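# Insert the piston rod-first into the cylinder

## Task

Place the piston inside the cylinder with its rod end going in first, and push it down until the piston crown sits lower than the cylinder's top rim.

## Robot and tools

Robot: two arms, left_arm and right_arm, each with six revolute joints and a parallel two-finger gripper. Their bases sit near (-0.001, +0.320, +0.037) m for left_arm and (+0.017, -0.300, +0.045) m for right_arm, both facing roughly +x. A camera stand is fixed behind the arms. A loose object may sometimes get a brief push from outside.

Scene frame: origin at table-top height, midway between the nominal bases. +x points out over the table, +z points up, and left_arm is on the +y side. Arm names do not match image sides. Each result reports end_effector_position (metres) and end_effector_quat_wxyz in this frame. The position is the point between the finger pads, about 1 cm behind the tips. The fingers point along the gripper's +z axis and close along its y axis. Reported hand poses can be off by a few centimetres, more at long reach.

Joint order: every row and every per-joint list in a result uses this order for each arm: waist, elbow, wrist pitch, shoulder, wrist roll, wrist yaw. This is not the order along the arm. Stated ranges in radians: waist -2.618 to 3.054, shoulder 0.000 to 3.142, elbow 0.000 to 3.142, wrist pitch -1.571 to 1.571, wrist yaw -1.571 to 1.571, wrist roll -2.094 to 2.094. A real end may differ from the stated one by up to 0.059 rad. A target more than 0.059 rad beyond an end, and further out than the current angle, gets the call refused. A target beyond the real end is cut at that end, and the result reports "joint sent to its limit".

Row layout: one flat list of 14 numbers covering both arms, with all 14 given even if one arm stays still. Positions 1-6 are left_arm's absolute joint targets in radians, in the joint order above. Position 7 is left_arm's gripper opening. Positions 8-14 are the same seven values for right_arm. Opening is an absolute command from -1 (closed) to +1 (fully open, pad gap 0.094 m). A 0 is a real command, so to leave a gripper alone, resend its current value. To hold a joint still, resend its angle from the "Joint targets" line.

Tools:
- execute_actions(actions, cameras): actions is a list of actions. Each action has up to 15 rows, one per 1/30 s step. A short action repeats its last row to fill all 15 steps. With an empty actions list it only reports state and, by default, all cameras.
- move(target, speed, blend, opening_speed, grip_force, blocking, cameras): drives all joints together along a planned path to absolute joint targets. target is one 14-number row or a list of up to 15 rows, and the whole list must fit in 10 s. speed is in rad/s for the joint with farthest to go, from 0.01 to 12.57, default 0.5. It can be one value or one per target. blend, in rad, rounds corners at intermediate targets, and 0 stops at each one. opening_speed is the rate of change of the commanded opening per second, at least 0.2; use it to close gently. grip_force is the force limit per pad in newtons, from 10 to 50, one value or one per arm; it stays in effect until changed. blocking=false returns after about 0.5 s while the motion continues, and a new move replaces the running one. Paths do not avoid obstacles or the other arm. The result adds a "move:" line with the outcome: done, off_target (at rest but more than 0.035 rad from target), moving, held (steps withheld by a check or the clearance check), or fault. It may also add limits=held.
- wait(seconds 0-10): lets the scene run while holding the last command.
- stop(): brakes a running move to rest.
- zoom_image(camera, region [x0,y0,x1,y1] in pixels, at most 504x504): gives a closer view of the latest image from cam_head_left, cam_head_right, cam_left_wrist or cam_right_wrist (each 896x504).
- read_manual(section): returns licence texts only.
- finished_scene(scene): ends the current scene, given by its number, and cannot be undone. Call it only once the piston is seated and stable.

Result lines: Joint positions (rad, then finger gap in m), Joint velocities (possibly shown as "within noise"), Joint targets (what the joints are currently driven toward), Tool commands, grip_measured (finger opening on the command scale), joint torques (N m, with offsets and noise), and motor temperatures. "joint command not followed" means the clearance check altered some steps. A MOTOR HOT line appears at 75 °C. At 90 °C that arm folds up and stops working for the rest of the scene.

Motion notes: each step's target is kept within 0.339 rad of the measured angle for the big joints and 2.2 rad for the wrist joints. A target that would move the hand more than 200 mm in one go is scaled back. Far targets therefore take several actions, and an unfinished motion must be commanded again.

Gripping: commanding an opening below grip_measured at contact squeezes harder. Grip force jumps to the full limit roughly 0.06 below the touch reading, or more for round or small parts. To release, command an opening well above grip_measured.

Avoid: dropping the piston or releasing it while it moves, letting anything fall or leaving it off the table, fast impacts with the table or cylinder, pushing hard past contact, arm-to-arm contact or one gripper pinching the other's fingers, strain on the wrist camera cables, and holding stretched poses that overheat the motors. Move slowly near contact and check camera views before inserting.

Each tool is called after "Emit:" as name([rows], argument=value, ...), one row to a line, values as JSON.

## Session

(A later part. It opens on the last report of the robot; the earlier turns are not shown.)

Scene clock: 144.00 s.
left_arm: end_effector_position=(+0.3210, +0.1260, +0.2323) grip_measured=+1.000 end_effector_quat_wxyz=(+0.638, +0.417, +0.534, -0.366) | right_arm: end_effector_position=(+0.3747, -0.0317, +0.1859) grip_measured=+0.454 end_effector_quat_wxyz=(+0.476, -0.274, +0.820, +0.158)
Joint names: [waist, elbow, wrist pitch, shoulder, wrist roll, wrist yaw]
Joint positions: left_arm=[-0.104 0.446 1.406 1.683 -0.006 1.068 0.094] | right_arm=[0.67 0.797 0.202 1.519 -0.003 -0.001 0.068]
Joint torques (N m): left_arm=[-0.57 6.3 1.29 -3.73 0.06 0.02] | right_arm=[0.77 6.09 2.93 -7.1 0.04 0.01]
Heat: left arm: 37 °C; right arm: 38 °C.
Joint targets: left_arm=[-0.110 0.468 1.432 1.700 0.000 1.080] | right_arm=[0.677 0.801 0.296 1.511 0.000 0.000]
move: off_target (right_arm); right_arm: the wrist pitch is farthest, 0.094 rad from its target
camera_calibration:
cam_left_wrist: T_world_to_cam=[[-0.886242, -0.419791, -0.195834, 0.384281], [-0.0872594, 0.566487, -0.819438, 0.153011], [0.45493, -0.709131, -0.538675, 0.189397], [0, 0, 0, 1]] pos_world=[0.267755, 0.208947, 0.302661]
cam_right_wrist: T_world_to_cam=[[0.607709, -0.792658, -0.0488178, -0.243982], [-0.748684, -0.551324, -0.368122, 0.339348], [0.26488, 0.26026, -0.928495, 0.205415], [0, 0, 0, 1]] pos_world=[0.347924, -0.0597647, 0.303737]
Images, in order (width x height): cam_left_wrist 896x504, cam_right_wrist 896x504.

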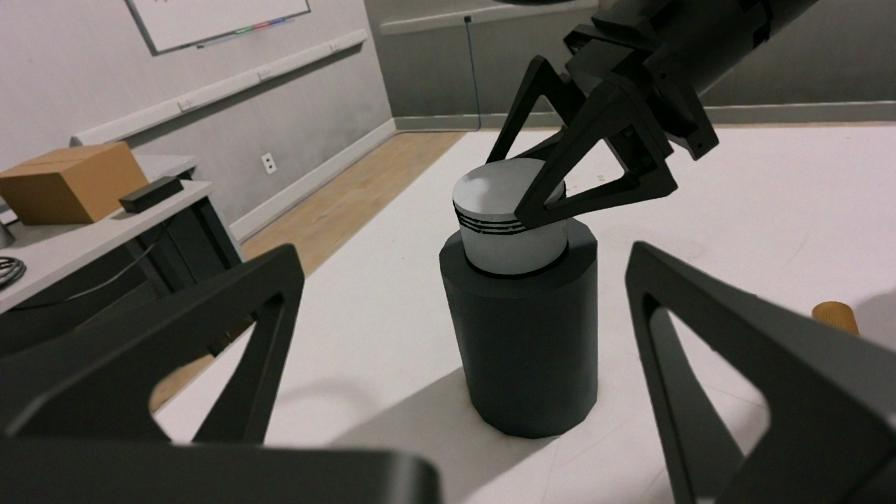

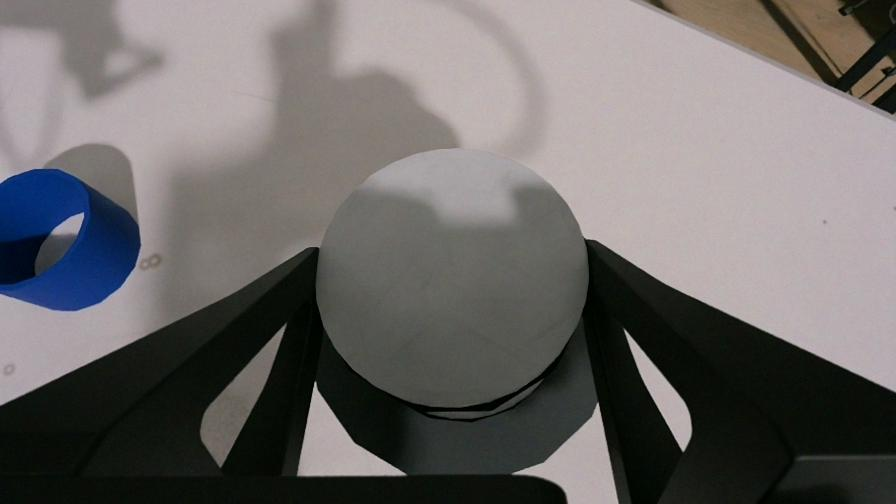

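Emit:
execute_actions(actions=[], cameras=["cam_left_wrist", "cam_right_wrist"])

Emit:
zoom_image(camera="cam_left_wrist", region=[450, 200, 590, 300])

Emit:
zoom_image(camera="cam_right_wrist", region=[310, 310, 610, 480])

Scene clock: 145.60 s.
left_arm: end_effector_position=(+0.3210, +0.1260, +0.2323) grip_measured=+1.000 end_effector_quat_wxyz=(+0.638, +0.417, +0.534, -0.366) | right_arm: end_effector_position=(+0.3747, -0.0317, +0.1859) grip_measured=+0.454 end_effector_quat_wxyz=(+0.476, -0.274, +0.820, +0.158)
Joint names: [waist, elbow, wrist pitch, shoulder, wrist roll, wrist yaw]
Joint positions: left_arm=[-0.104 0.446 1.406 1.683 -0.006 1.068 0.094] | right_arm=[0.67 0.797 0.202 1.519 -0.003 -0.001 0.068]
Joint velocities: within noise
Joint torques (N m): left_arm=[-0.55 6.31 1.29 -3.73 0.06 0.02] | right_arm=[0.73 6.12 2.92 -7.04 0.03 0]
Motor temperatures (°C): left_arm=[28 29 37 28 27 27 25] | right_arm=[30 33 38 30 28 29 30]
Heat: left arm: 37 °C; right arm: 38 °C.
Joint targets: left_arm=[-0.110 0.468 1.432 1.700 0.000 1.080] | right_arm=[0.677 0.801 0.296 1.511 0.000 0.000]
Tool commands: left_gripper/opening=+1.0 right_gripper/opening=+0.25
camera_calibration:
cam_left_wrist: T_world_to_cam=[[-0.886242, -0.419791, -0.195834, 0.384281], [-0.0872594, 0.566487, -0.819438, 0.153011], [0.45493, -0.709131, -0.538675, 0.189397], [0, 0, 0, 1]] pos_world=[0.267755, 0.208947, 0.302661]
cam_right_wrist: T_world_to_cam=[[0.607709, -0.792658, -0.0488178, -0.243982], [-0.748684, -0.551324, -0.368122, 0.339348], [0.26488, 0.26026, -0.928495, 0.205415], [0, 0, 0, 1]] pos_world=[0.347924, -0.0597647, 0.303737]
Images, in order (width x height): cam_left_wrist 896x504, cam_right_wrist 896x504.

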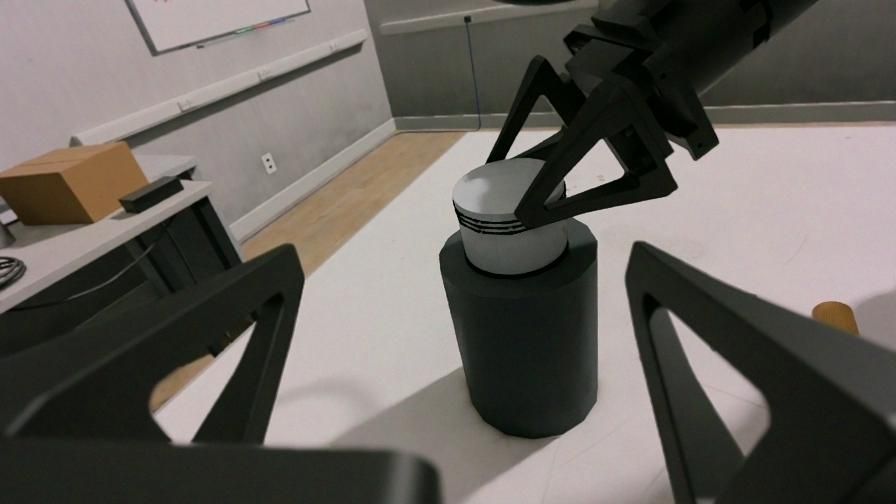

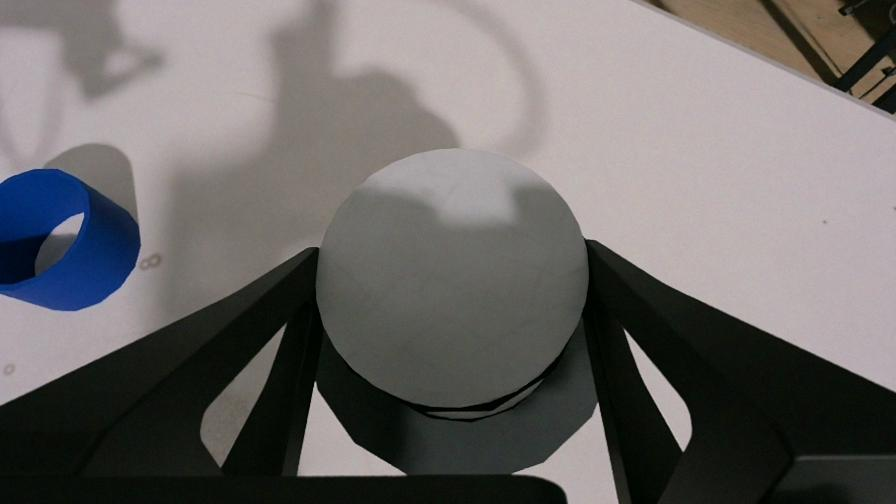

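Scaled by 3.600 from the camera's 896x504 image, which has a finer 1280x720 frame.

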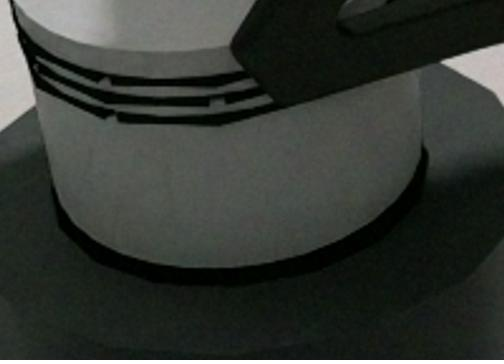

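Scaled by 1.680 from the camera's 896x504 image, which has a finer 1280x720 frame.

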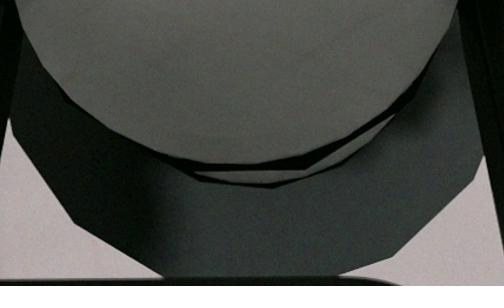

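Emit:
move(target=[-0.11, 0.468, 1.432, 1.70, 0.0, 1.08, 1.0, 0.682, 0.801, 0.296, 1.511, 0.0, 0.0, 0.25], speed=0.08, cameras=["cam_left_wrist", "cam_right_wrist"])

Emit:
zoom_image(camera="cam_left_wrist", region=[450, 200, 590, 300])

Emit:
zoom_image(camera="cam_right_wrist", region=[310, 310, 610, 480])

Scene clock: 149.20 s.
left_arm: end_effector_position=(+0.3210, +0.1260, +0.2323) grip_measured=+1.000 end_effector_quat_wxyz=(+0.638, +0.417, +0.534, -0.366) | right_arm: end_effector_position=(+0.3731, -0.0295, +0.1859) grip_measured=+0.454 end_effector_quat_wxyz=(+0.476, -0.277, +0.820, +0.159)
Joint names: [waist, elbow, wrist pitch, shoulder, wrist roll, wrist yaw]
Joint positions: left_arm=[-0.104 0.446 1.406 1.683 -0.006 1.068 0.094] | right_arm=[0.676 0.797 0.202 1.519 -0.003 -0.001 0.068]
Joint torques (N m): left_arm=[-0.57 6.3 1.28 -3.71 0.07 0.02] | right_arm=[0.62 6.12 2.94 -7.08 0.05 0.01]
Heat: left arm: 37 °C; right arm: 39 °C.
Joint targets: left_arm=[-0.110 0.468 1.432 1.700 0.000 1.080] | right_arm=[0.682 0.801 0.296 1.511 0.000 0.000]
move: off_target (right_arm); right_arm: the wrist pitch is farthest, 0.094 rad from its target
camera_calibration:
cam_left_wrist: T_world_to_cam=[[-0.886242, -0.419791, -0.195834, 0.384281], [-0.0872594, 0.566487, -0.819438, 0.153011], [0.45493, -0.709131, -0.538675, 0.189397], [0, 0, 0, 1]] pos_world=[0.267755, 0.208947, 0.302661]
cam_right_wrist: T_world_to_cam=[[0.612545, -0.788924, -0.0488587, -0.242938], [-0.745306, -0.55588, -0.368126, 0.337905], [0.263263, 0.261908, -0.928491, 0.205942], [0, 0, 0, 1]] pos_world=[0.346436, -0.0577628, 0.303737]
Images, in order (width x height): cam_left_wrist 896x504, cam_right_wrist 896x504.

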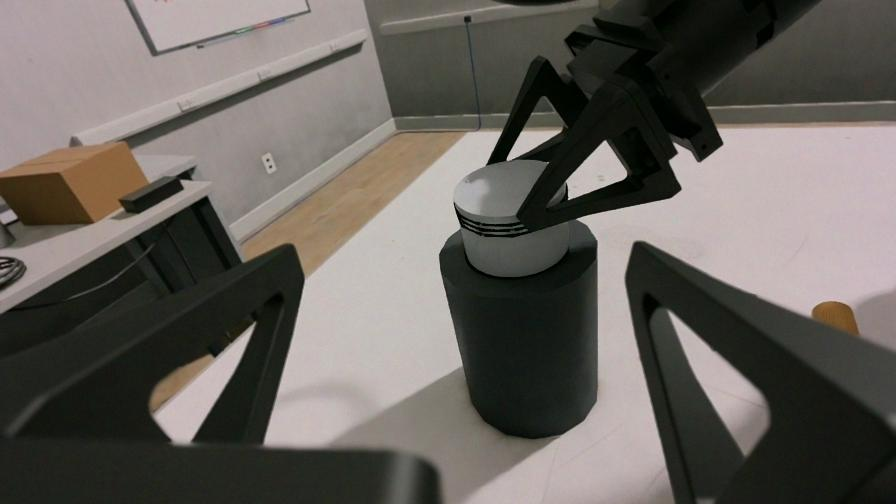

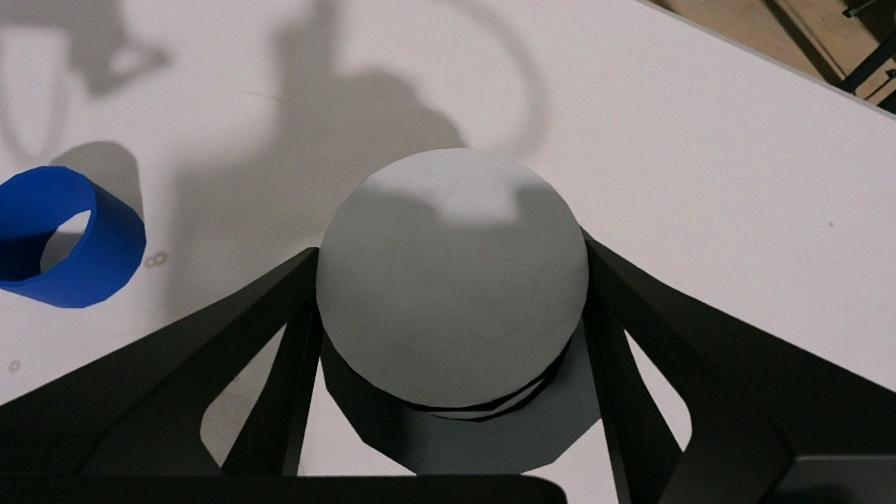

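Scaled by 3.600 from the camera's 896x504 image, which has a finer 1280x720 frame.

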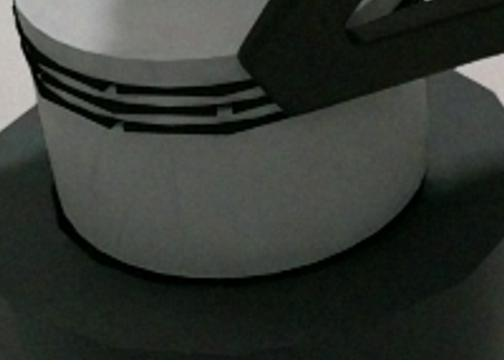

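Scaled by 1.680 from the camera's 896x504 image, which has a finer 1280x720 frame.

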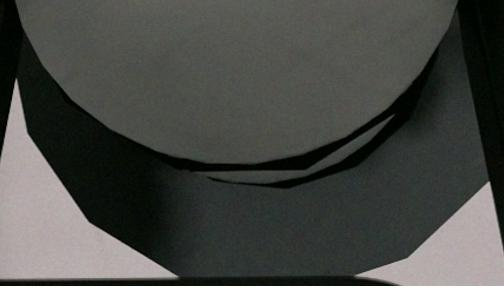

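Emit:
move(target=[-0.11, 0.468, 1.432, 1.70, 0.0, 1.08, 1.0, 0.682, 0.801, 0.296, 1.511, 0.0, 0.017, 0.25], speed=0.08, cameras=["cam_left_wrist", "cam_right_wrist"])

Emit:
zoom_image(camera="cam_left_wrist", region=[450, 200, 590, 300])

Emit:
zoom_image(camera="cam_right_wrist", region=[310, 310, 610, 480])

Scene clock: 157.33 s.
left_arm: end_effector_position=(+0.3210, +0.1260, +0.2323) grip_measured=+1.000 end_effector_quat_wxyz=(+0.638, +0.417, +0.534, -0.366) | right_arm: end_effector_position=(+0.3732, -0.0296, +0.1859) grip_measured=+0.454 end_effector_quat_wxyz=(+0.476, -0.276, +0.820, +0.159)
Joint names: [waist, elbow, wrist pitch, shoulder, wrist roll, wrist yaw]
Joint positions: left_arm=[-0.104 0.446 1.406 1.683 -0.006 1.068 0.094] | right_arm=[0.676 0.797 0.202 1.519 -0.003 0.001 0.068]
Joint torques (N m): left_arm=[-0.55 6.3 1.29 -3.73 0.07 0.02] | right_arm=[0.62 6.05 2.93 -7.09 0.04 0.18]
Heat: left arm: 37 °C; right arm: 39 °C.
Joint targets: left_arm=[-0.110 0.468 1.432 1.700 0.000 1.080] | right_arm=[0.682 0.801 0.296 1.511 0.000 0.017]
move: off_target (right_arm); right_arm: the wrist pitch is farthest, 0.094 rad from its target
camera_calibration:
cam_left_wrist: T_world_to_cam=[[-0.886242, -0.419791, -0.195834, 0.384281], [-0.0872594, 0.566487, -0.819438, 0.153011], [0.45493, -0.709131, -0.538675, 0.189397], [0, 0, 0, 1]] pos_world=[0.267755, 0.208947, 0.302661]
cam_right_wrist: T_world_to_cam=[[0.611764, -0.789566, -0.0482747, -0.24294], [-0.745732, -0.555293, -0.368149, 0.338167], [0.263872, 0.261221, -0.928513, 0.205673], [0, 0, 0, 1]] pos_world=[0.346533, -0.0577616, 0.303738]
Images, in order (width x height): cam_left_wrist 896x504, cam_right_wrist 896x504.

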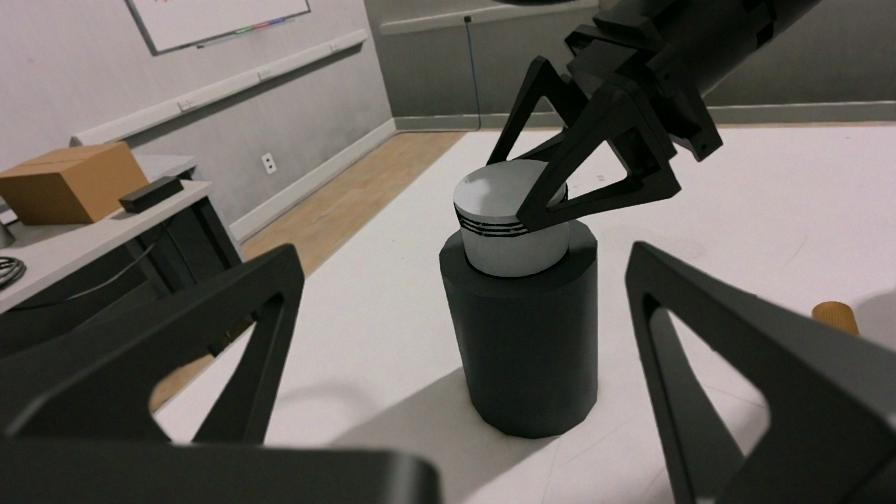

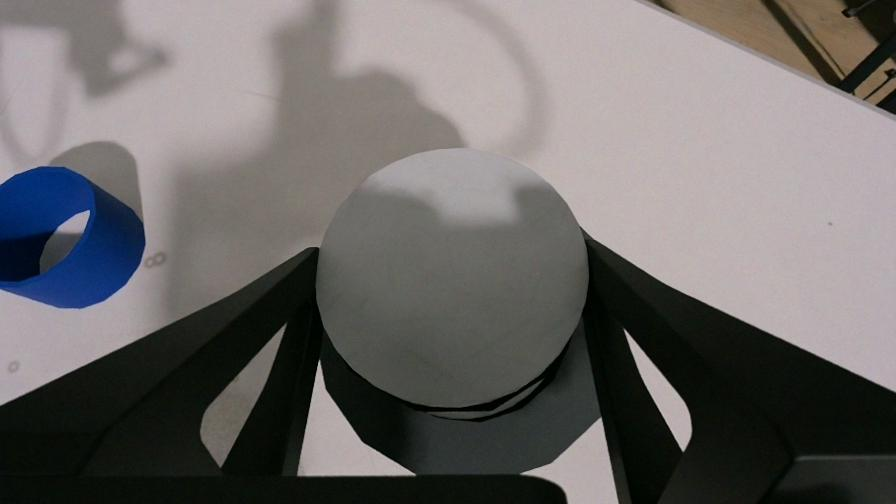

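Scaled by 3.600 from the camera's 896x504 image, which has a finer 1280x720 frame.

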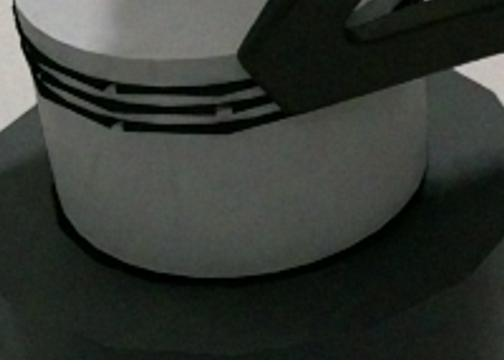

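Scaled by 1.680 from the camera's 896x504 image, which has a finer 1280x720 frame.

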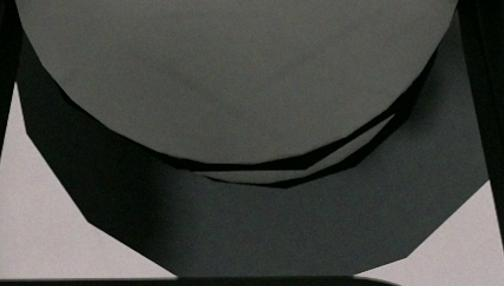

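Emit:
move(target=[-0.11, 0.468, 1.432, 1.70, 0.0, 1.08, 1.0, 0.682, 0.796, 0.305, 1.515, 0.0, 0.026, 0.25], speed=0.08, cameras=["cam_left_wrist", "cam_right_wrist"])

Emit:
zoom_image(camera="cam_left_wrist", region=[450, 200, 590, 300])

Emit:
zoom_image(camera="cam_right_wrist", region=[310, 310, 610, 480])

Scene clock: 160.27 s.
left_arm: end_effector_position=(+0.3210, +0.1260, +0.2323) grip_measured=+1.000 end_effector_quat_wxyz=(+0.638, +0.417, +0.534, -0.366) | right_arm: end_effector_position=(+0.3750, -0.0302, +0.1867) grip_measured=+0.454 end_effector_quat_wxyz=(+0.480, -0.274, +0.819, +0.156)
Joint names: [waist, elbow, wrist pitch, shoulder, wrist roll, wrist yaw]
Joint positions: left_arm=[-0.104 0.446 1.406 1.683 -0.006 1.068 0.094] | right_arm=[0.676 0.797 0.211 1.521 -0.003 0.009 0.068]
Joint torques (N m): left_arm=[-0.57 6.28 1.29 -3.74 0.07 0.02] | right_arm=[0.7 5.64 2.95 -7.05 0.02 0.15]
Heat: left arm: 37 °C; right arm: 39 °C.
Joint targets: left_arm=[-0.110 0.468 1.432 1.700 0.000 1.080] | right_arm=[0.682 0.796 0.305 1.515 0.000 0.026]
move: off_target (right_arm); right_arm: the wrist pitch is farthest, 0.094 rad from its target
camera_calibration:
cam_left_wrist: T_world_to_cam=[[-0.886242, -0.419791, -0.195834, 0.384281], [-0.0872594, 0.566487, -0.819438, 0.153011], [0.45493, -0.709131, -0.538675, 0.189397], [0, 0, 0, 1]] pos_world=[0.267755, 0.208947, 0.302661]
cam_right_wrist: T_world_to_cam=[[0.606333, -0.793989, -0.0440565, -0.243349], [-0.747028, -0.549728, -0.373828, 0.341233], [0.272596, 0.259576, -0.926451, 0.202384], [0, 0, 0, 1]] pos_world=[0.347293, -0.058165, 0.30434]
Images, in order (width x height): cam_left_wrist 896x504, cam_right_wrist 896x504.

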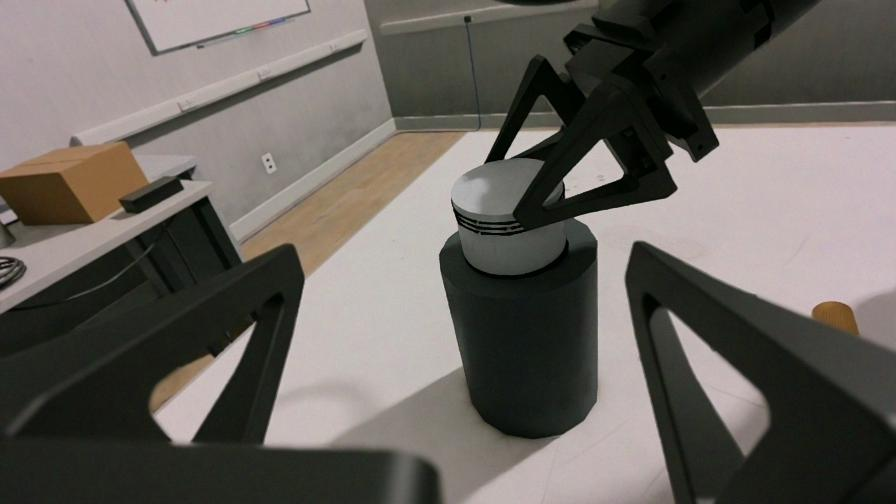

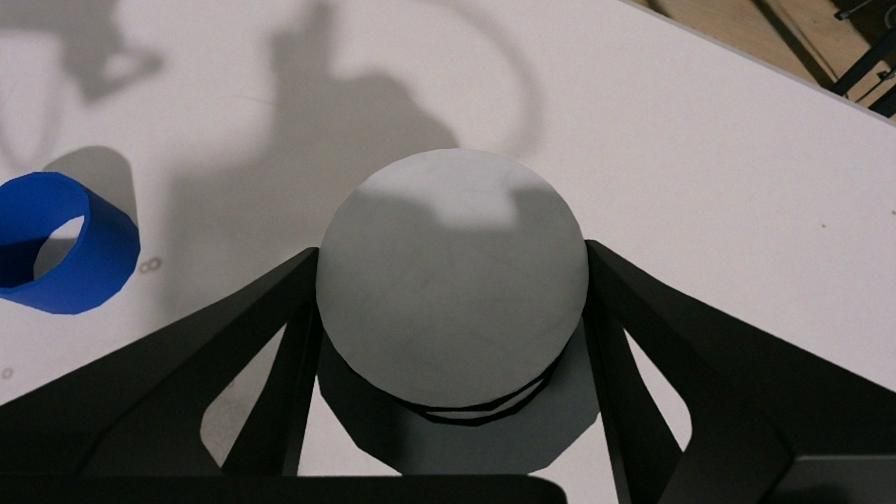

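Scaled by 3.600 from the camera's 896x504 image, which has a finer 1280x720 frame.

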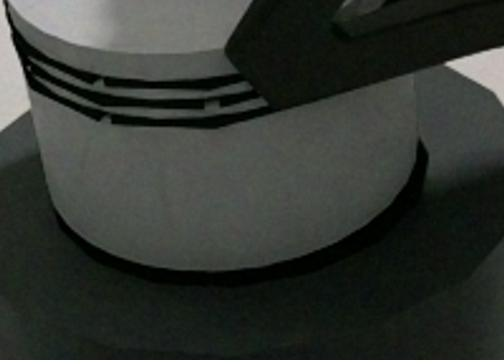

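Scaled by 1.680 from the camera's 896x504 image, which has a finer 1280x720 frame.

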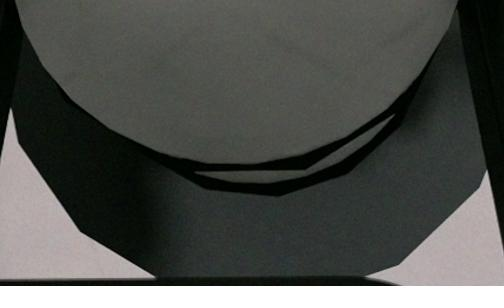

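Emit:
move(target=[-0.11, 0.468, 1.432, 1.70, 0.0, 1.08, 1.0, 0.682, 0.786, 0.323, 1.5185, 0.0, 0.026, 0.25], speed=0.08, cameras=["cam_left_wrist", "cam_right_wrist"])

Emit:
zoom_image(camera="cam_left_wrist", region=[450, 200, 590, 300])

Emit:
zoom_image(camera="cam_right_wrist", region=[310, 310, 610, 480])

Scene clock: 162.93 s.
left_arm: end_effector_position=(+0.3210, +0.1260, +0.2323) grip_measured=+1.000 end_effector_quat_wxyz=(+0.638, +0.417, +0.534, -0.366) | right_arm: end_effector_position=(+0.3742, -0.0309, +0.1830) grip_measured=+0.454 end_effector_quat_wxyz=(+0.480, -0.274, +0.819, +0.156)
Joint names: [waist, elbow, wrist pitch, shoulder, wrist roll, wrist yaw]
Joint positions: left_arm=[-0.104 0.446 1.406 1.683 -0.006 1.068 0.094] | right_arm=[0.676 0.783 0.229 1.525 -0.003 0.01 0.068]
Joint torques (N m): left_arm=[-0.57 6.3 1.29 -3.73 0.07 0.02] | right_arm=[0.64 6.04 2.96 -7.04 0.05 0.17]
Heat: left arm: 37 °C; right arm: 39 °C.
Joint targets: left_arm=[-0.110 0.468 1.432 1.700 0.000 1.080] | right_arm=[0.682 0.786 0.323 1.519 0.000 0.026]
move: off_target (right_arm); right_arm: the wrist pitch is farthest, 0.094 rad from its target
camera_calibration:
cam_left_wrist: T_world_to_cam=[[-0.886242, -0.419791, -0.195834, 0.384281], [-0.0872594, 0.566487, -0.819438, 0.153011], [0.45493, -0.709131, -0.538675, 0.189397], [0, 0, 0, 1]] pos_world=[0.267755, 0.208947, 0.302661]
cam_right_wrist: T_world_to_cam=[[0.605845, -0.794382, -0.0436925, -0.243488], [-0.747163, -0.549248, -0.374264, 0.338959], [0.27331, 0.259391, -0.926292, 0.198985], [0, 0, 0, 1]] pos_world=[0.346389, -0.0588652, 0.30054]
Images, in order (width x height): cam_left_wrist 896x504, cam_right_wrist 896x504.

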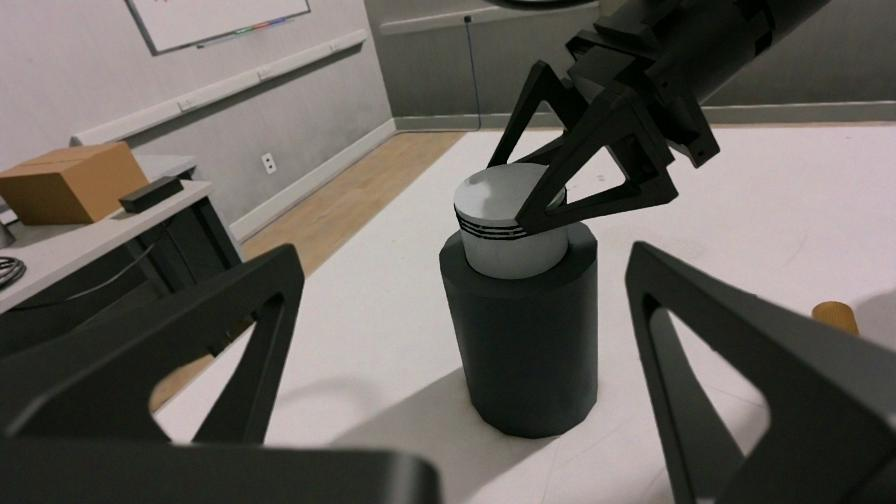

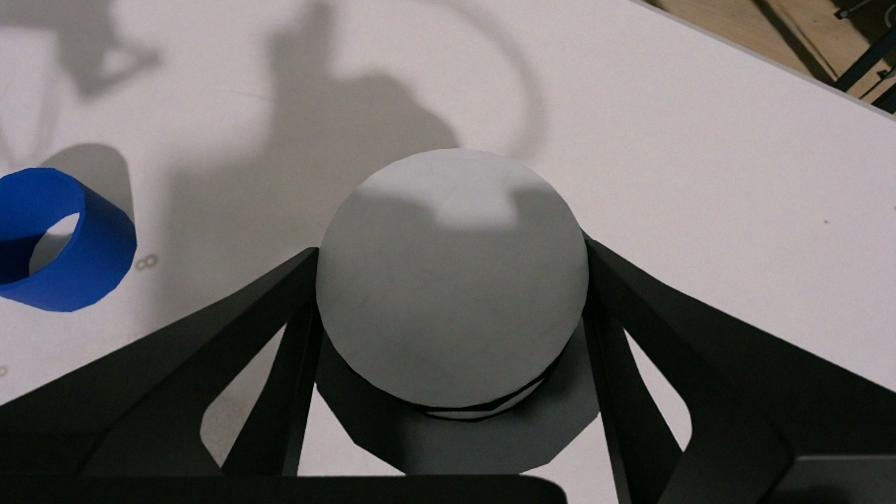

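Scaled by 3.600 from the camera's 896x504 image, which has a finer 1280x720 frame.

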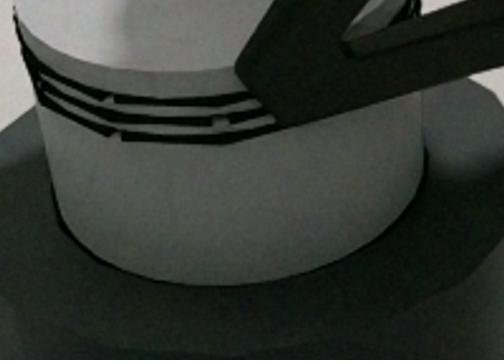

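Scaled by 1.680 from the camera's 896x504 image, which has a finer 1280x720 frame.

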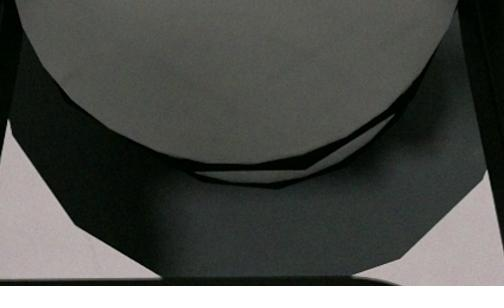

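Emit:
move(target=[-0.11, 0.468, 1.432, 1.70, 0.0, 1.08, 1.0, 0.682, 0.771, 0.350, 1.531, 0.0, 0.026, 0.25], speed=0.08, cameras=["cam_left_wrist", "cam_right_wrist"])

Emit:
zoom_image(camera="cam_left_wrist", region=[450, 200, 590, 300])

Emit:
zoom_image(camera="cam_right_wrist", region=[310, 310, 610, 480])

Scene clock: 164.70 s.
left_arm: end_effector_position=(+0.3210, +0.1260, +0.2323) grip_measured=+1.000 end_effector_quat_wxyz=(+0.638, +0.417, +0.534, -0.366) | right_arm: end_effector_position=(+0.3761, -0.0296, +0.1830) grip_measured=+0.454 end_effector_quat_wxyz=(+0.488, -0.271, +0.814, +0.159)
Joint names: [waist, elbow, wrist pitch, shoulder, wrist roll, wrist yaw]
Joint positions: left_arm=[-0.104 0.446 1.406 1.683 -0.006 1.068 0.094] | right_arm=[0.676 0.772 0.269 1.534 -0.002 0.01 0.068]
Joint torques (N m): left_arm=[-0.55 6.31 1.29 -3.73 0.07 0.02] | right_arm=[0.68 5.71 2.75 -6.61 0.01 0.18]
Heat: left arm: 37 °C; right arm: 39 °C.
Joint targets: left_arm=[-0.110 0.468 1.432 1.700 0.000 1.080] | right_arm=[0.682 0.771 0.350 1.531 0.000 0.026]
move: off_target (right_arm); right_arm: the wrist pitch is farthest, 0.081 rad from its target
camera_calibration:
cam_left_wrist: T_world_to_cam=[[-0.886242, -0.419791, -0.195834, 0.384281], [-0.0872594, 0.566487, -0.819438, 0.153011], [0.45493, -0.709131, -0.538675, 0.189397], [0, 0, 0, 1]] pos_world=[0.267755, 0.208947, 0.302661]
cam_right_wrist: T_world_to_cam=[[0.605673, -0.794452, -0.0447882, -0.243358], [-0.741829, -0.543401, -0.392943, 0.342684], [0.287837, 0.27122, -0.918471, 0.191691], [0, 0, 0, 1]] pos_world=[0.346433, -0.0591119, 0.299818]
Images, in order (width x height): cam_left_wrist 896x504, cam_right_wrist 896x504.

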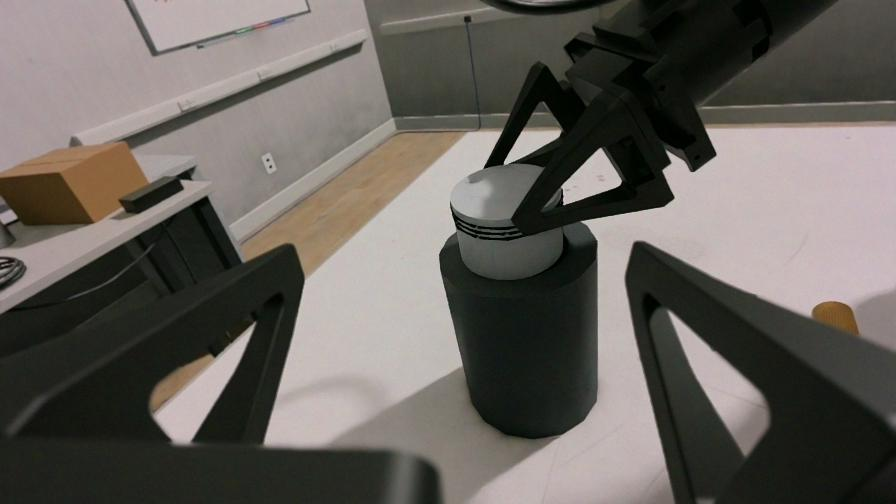

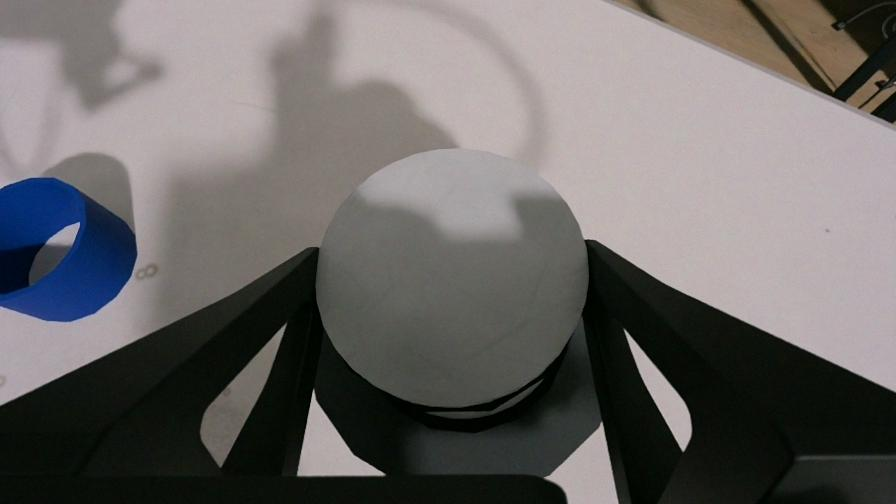

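Scaled by 3.600 from the camera's 896x504 image, which has a finer 1280x720 frame.

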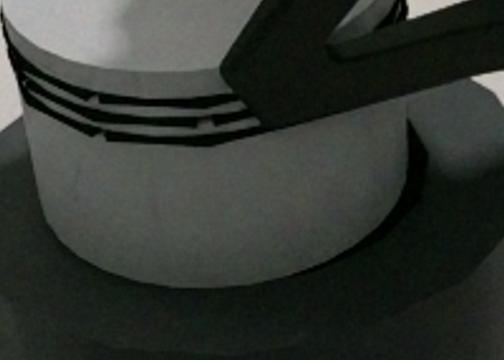

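Scaled by 1.680 from the camera's 896x504 image, which has a finer 1280x720 frame.

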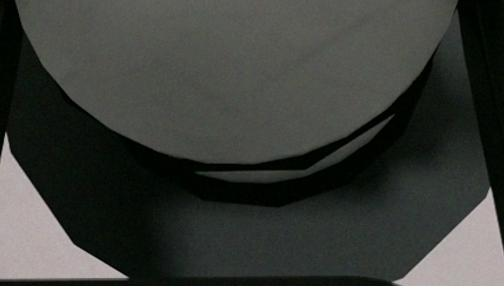

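Emit:
move([
  [-0.11, 0.468, 1.432, 1.70, 0.0, 1.08, 1.0, 0.682, 0.842, 0.268, 1.481, 0.0, 0.031, 0.25],
  [-0.11, 0.468, 1.432, 1.70, 0.0, 1.08, 1.0, 0.682, 0.786, 0.323, 1.5185, 0.0, 0.031, 0.25],
], speed=0.1, blend=[0, 0], cameras=["cam_left_wrist", "cam_right_wrist"])

Emit:
zoom_image(camera="cam_left_wrist", region=[450, 200, 590, 300])

Emit:
zoom_image(camera="cam_right_wrist", region=[310, 310, 610, 480])

Scene clock: 171.07 s.
left_arm: end_effector_position=(+0.3210, +0.1260, +0.2323) grip_measured=+1.000 end_effector_quat_wxyz=(+0.638, +0.417, +0.534, -0.366) | right_arm: end_effector_position=(+0.3749, -0.0319, +0.1813) grip_measured=+0.454 end_effector_quat_wxyz=(+0.479, -0.271, +0.821, +0.154)
Joint names: [waist, elbow, wrist pitch, shoulder, wrist roll, wrist yaw]
Joint positions: left_arm=[-0.104 0.446 1.406 1.683 -0.006 1.068 0.094] | right_arm=[0.676 0.783 0.228 1.528 0.001 0.016 0.068]
Joint torques (N m): left_arm=[-0.57 6.3 1.29 -3.73 0.07 0.02] | right_arm=[0.68 5.94 2.95 -7.24 -0.02 0.15]
Heat: left arm: 37 °C; right arm: 40 °C.
Joint targets: left_arm=[-0.110 0.468 1.432 1.700 0.000 1.080] | right_arm=[0.682 0.786 0.323 1.519 0.000 0.031]
move: off_target (right_arm); right_arm: the wrist pitch is farthest, 0.095 rad from its target
camera_calibration:
cam_left_wrist: T_world_to_cam=[[-0.886242, -0.419791, -0.195834, 0.384281], [-0.0872594, 0.566487, -0.819438, 0.153011], [0.45493, -0.709131, -0.538675, 0.189397], [0, 0, 0, 1]] pos_world=[0.267755, 0.208947, 0.302661]
cam_right_wrist: T_world_to_cam=[[0.599399, -0.799211, -0.044522, -0.242371], [-0.752889, -0.544024, -0.370399, 0.339886], [0.271806, 0.255537, -0.927805, 0.198253], [0, 0, 0, 1]] pos_world=[0.347287, -0.0594609, 0.299043]
Images, in order (width x height): cam_left_wrist 896x504, cam_right_wrist 896x504.

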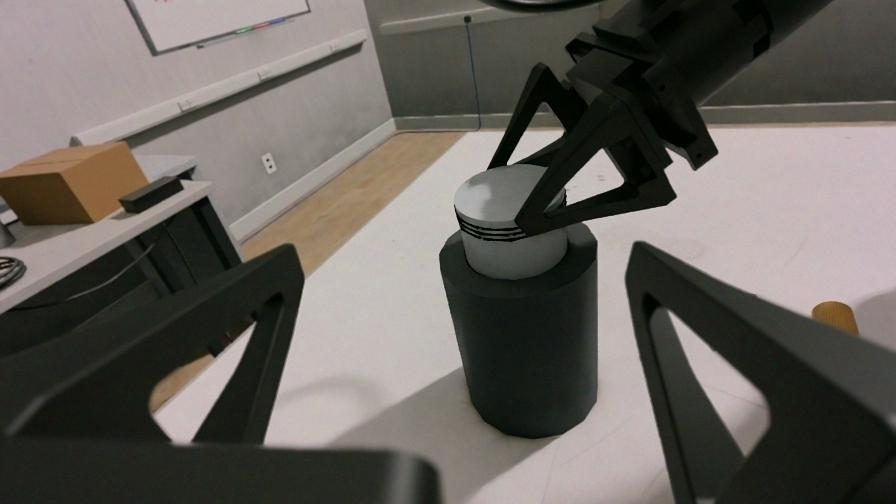

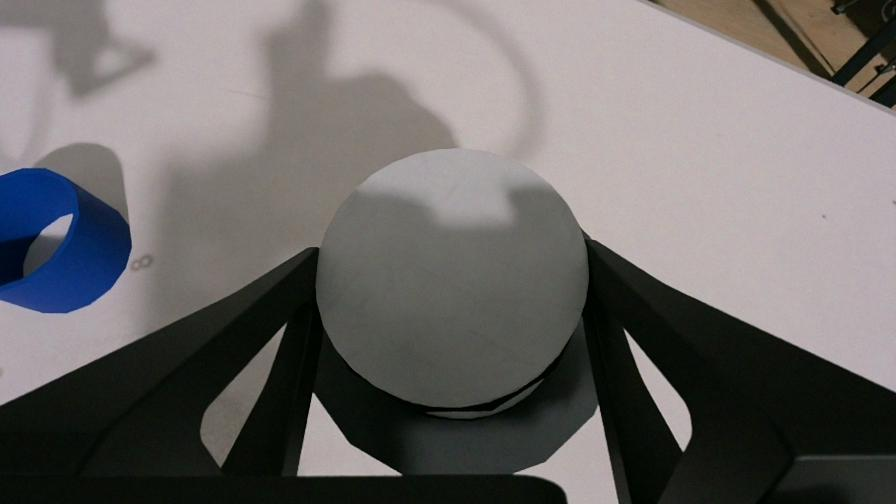

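Scaled by 3.600 from the camera's 896x504 image, which has a finer 1280x720 frame.

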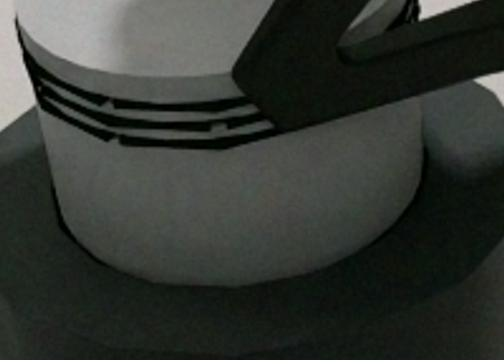

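Scaled by 1.680 from the camera's 896x504 image, which has a finer 1280x720 frame.

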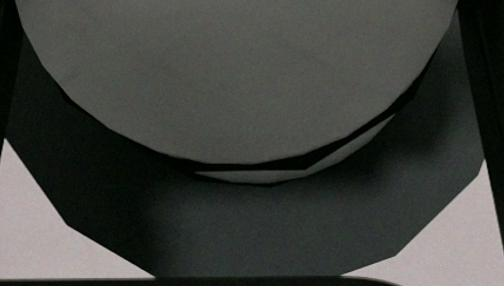

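Emit:
move(target=[-0.11, 0.468, 1.432, 1.70, 0.0, 1.08, 1.0, 0.682, 0.773, 0.346, 1.529, 0.0, 0.031, 0.25], speed=0.08, cameras=["cam_left_wrist", "cam_right_wrist"])

Emit:
zoom_image(camera="cam_left_wrist", region=[450, 200, 590, 300])

Emit:
zoom_image(camera="cam_right_wrist", region=[310, 310, 610, 480])

Scene clock: 173.60 s.
left_arm: end_effector_position=(+0.3210, +0.1260, +0.2323) grip_measured=+1.000 end_effector_quat_wxyz=(+0.638, +0.417, +0.534, -0.366) | right_arm: end_effector_position=(+0.3752, -0.0318, +0.1794) grip_measured=+0.454 end_effector_quat_wxyz=(+0.482, -0.270, +0.819, +0.155)
Joint names: [waist, elbow, wrist pitch, shoulder, wrist roll, wrist yaw]
Joint positions: left_arm=[-0.104 0.446 1.406 1.683 -0.006 1.068 0.094] | right_arm=[0.676 0.771 0.254 1.534 0.001 0.017 0.068]
Joint torques (N m): left_arm=[-0.55 6.3 1.29 -3.73 0.07 0.02] | right_arm=[0.61 5.91 2.91 -6.91 0.01 0.16]
Heat: left arm: 37 °C; right arm: 40 °C.
Joint targets: left_arm=[-0.110 0.468 1.432 1.700 0.000 1.080] | right_arm=[0.682 0.773 0.346 1.529 0.000 0.031]
move: off_target (right_arm); right_arm: the wrist pitch is farthest, 0.092 rad from its target
camera_calibration:
cam_left_wrist: T_world_to_cam=[[-0.886242, -0.419791, -0.195834, 0.384281], [-0.0872594, 0.566487, -0.819438, 0.153011], [0.45493, -0.709131, -0.538675, 0.189397], [0, 0, 0, 1]] pos_world=[0.267755, 0.208947, 0.302661]
cam_right_wrist: T_world_to_cam=[[0.599142, -0.799424, -0.044166, -0.242517], [-0.750672, -0.541709, -0.378209, 0.340133], [0.278425, 0.259755, -0.924666, 0.19348], [0, 0, 0, 1]] pos_world=[0.346761, -0.059878, 0.296835]
Images, in order (width x height): cam_left_wrist 896x504, cam_right_wrist 896x504.

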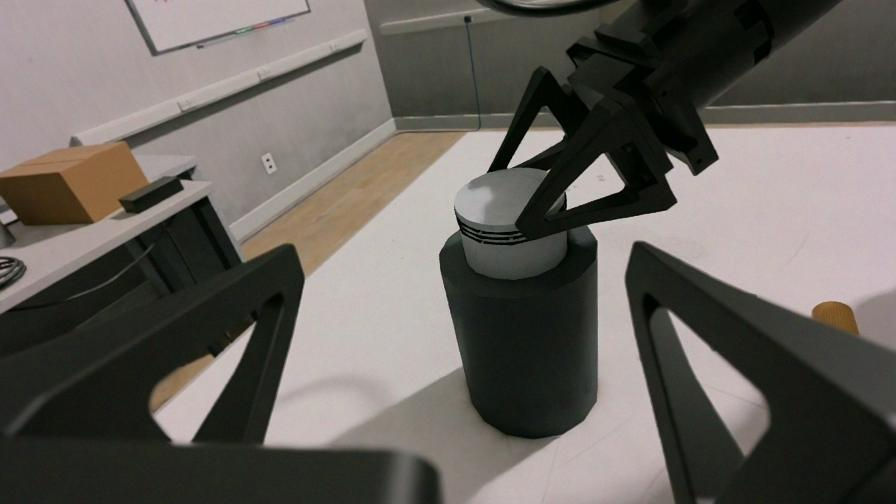

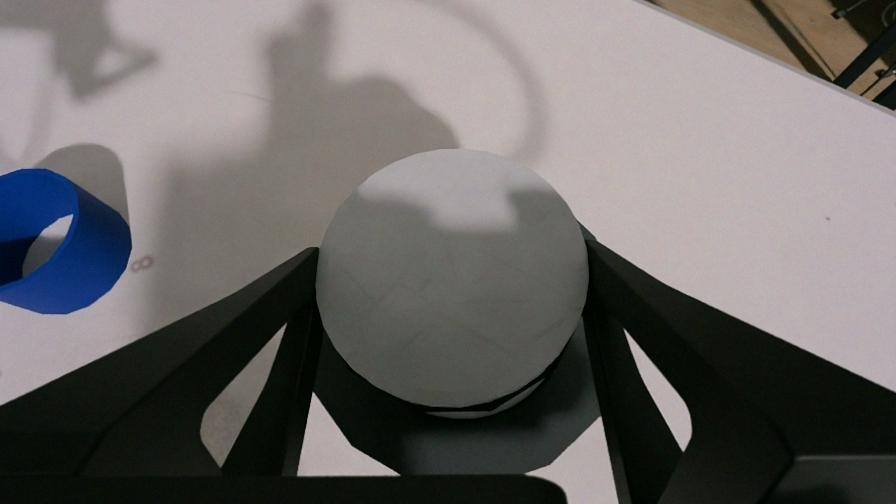

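Scaled by 3.600 from the camera's 896x504 image, which has a finer 1280x720 frame.

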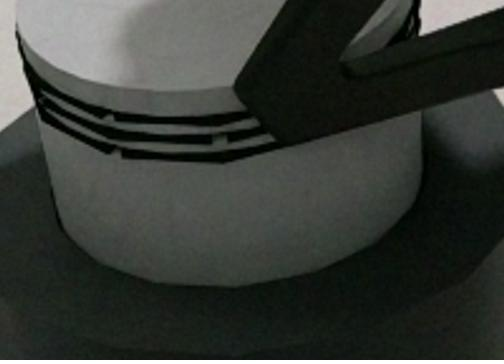

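Scaled by 1.680 from the camera's 896x504 image, which has a finer 1280x720 frame.

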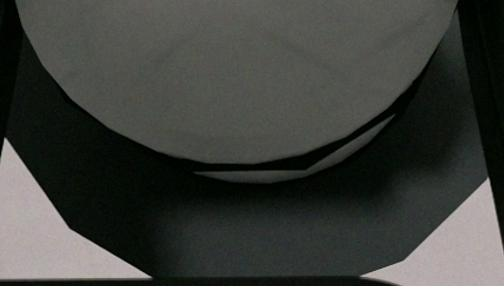

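Emit:
move(target=[-0.11, 0.468, 1.432, 1.70, 0.0, 1.08, 1.0, 0.682, 0.756, 0.385, 1.546, 0.0, 0.031, 0.25], speed=0.08, cameras=["cam_left_wrist", "cam_right_wrist"])

Emit:
zoom_image(camera="cam_left_wrist", region=[450, 200, 590, 300])

Emit:
zoom_image(camera="cam_right_wrist", region=[310, 310, 610, 480])

Scene clock: 175.57 s.
left_arm: end_effector_position=(+0.3210, +0.1260, +0.2323) grip_measured=+1.000 end_effector_quat_wxyz=(+0.638, +0.417, +0.534, -0.366) | right_arm: end_effector_position=(+0.3764, -0.0311, +0.1783) grip_measured=+0.453 end_effector_quat_wxyz=(+0.490, -0.268, +0.815, +0.157)
Joint names: [waist, elbow, wrist pitch, shoulder, wrist roll, wrist yaw]
Joint positions: left_arm=[-0.104 0.446 1.406 1.683 -0.006 1.068 0.094] | right_arm=[0.676 0.756 0.297 1.542 0.001 0.018 0.068]
Joint torques (N m): left_arm=[-0.55 6.3 1.29 -3.74 0.06 0.02] | right_arm=[0.69 5.75 2.88 -6.13 0 0.15]
Heat: left arm: 37 °C; right arm: 40 °C.
Joint targets: left_arm=[-0.110 0.468 1.432 1.700 0.000 1.080] | right_arm=[0.682 0.756 0.385 1.546 0.000 0.031]
move: off_target (right_arm); right_arm: the wrist pitch is farthest, 0.088 rad from its target
camera_calibration:
cam_left_wrist: T_world_to_cam=[[-0.886242, -0.419791, -0.195834, 0.384281], [-0.0872594, 0.566487, -0.819438, 0.153011], [0.45493, -0.709131, -0.538675, 0.189397], [0, 0, 0, 1]] pos_world=[0.267755, 0.208947, 0.302661]
cam_right_wrist: T_world_to_cam=[[0.599303, -0.799317, -0.0439167, -0.242823], [-0.745189, -0.536996, -0.395385, 0.342152], [0.292455, 0.269681, -0.917465, 0.185619], [0, 0, 0, 1]] pos_world=[0.346207, -0.0604168, 0.294917]
Images, in order (width x height): cam_left_wrist 896x504, cam_right_wrist 896x504.

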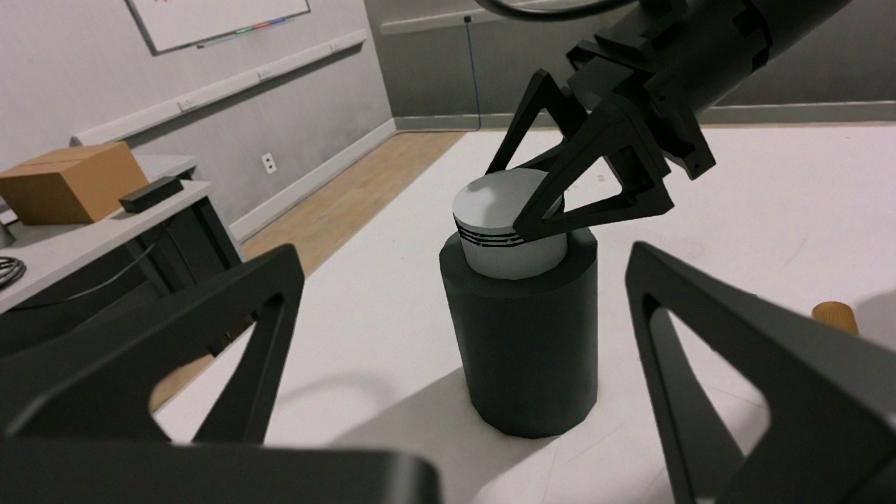

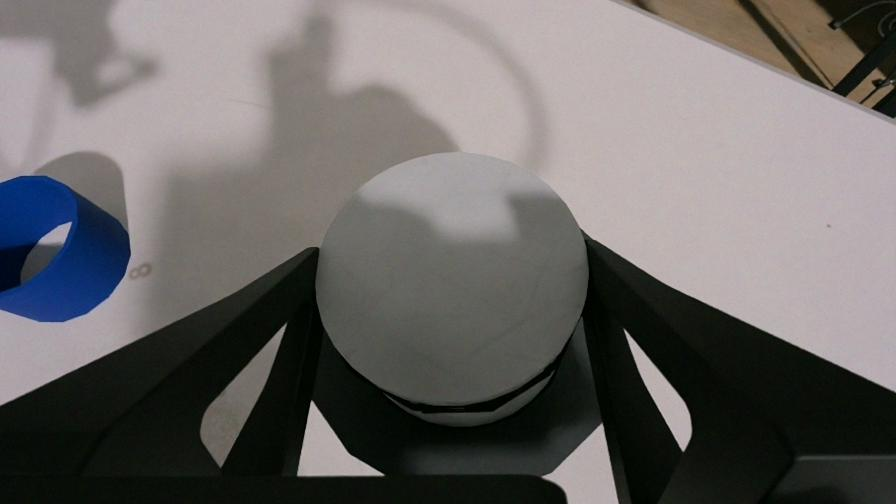

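Scaled by 3.600 from the camera's 896x504 image, which has a finer 1280x720 frame.

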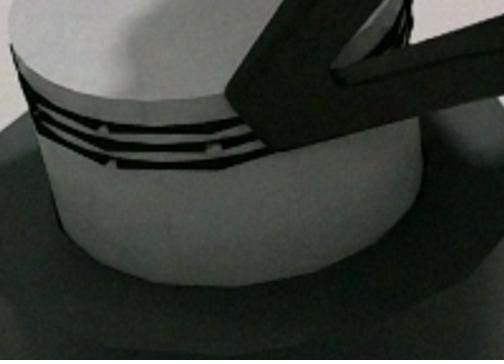

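Scaled by 1.680 from the camera's 896x504 image, which has a finer 1280x720 frame.

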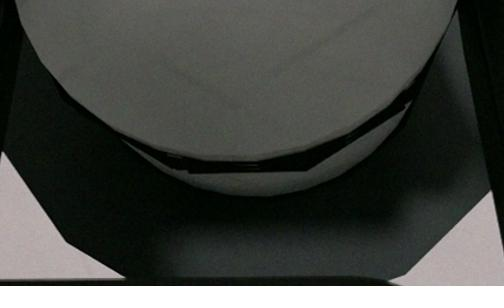

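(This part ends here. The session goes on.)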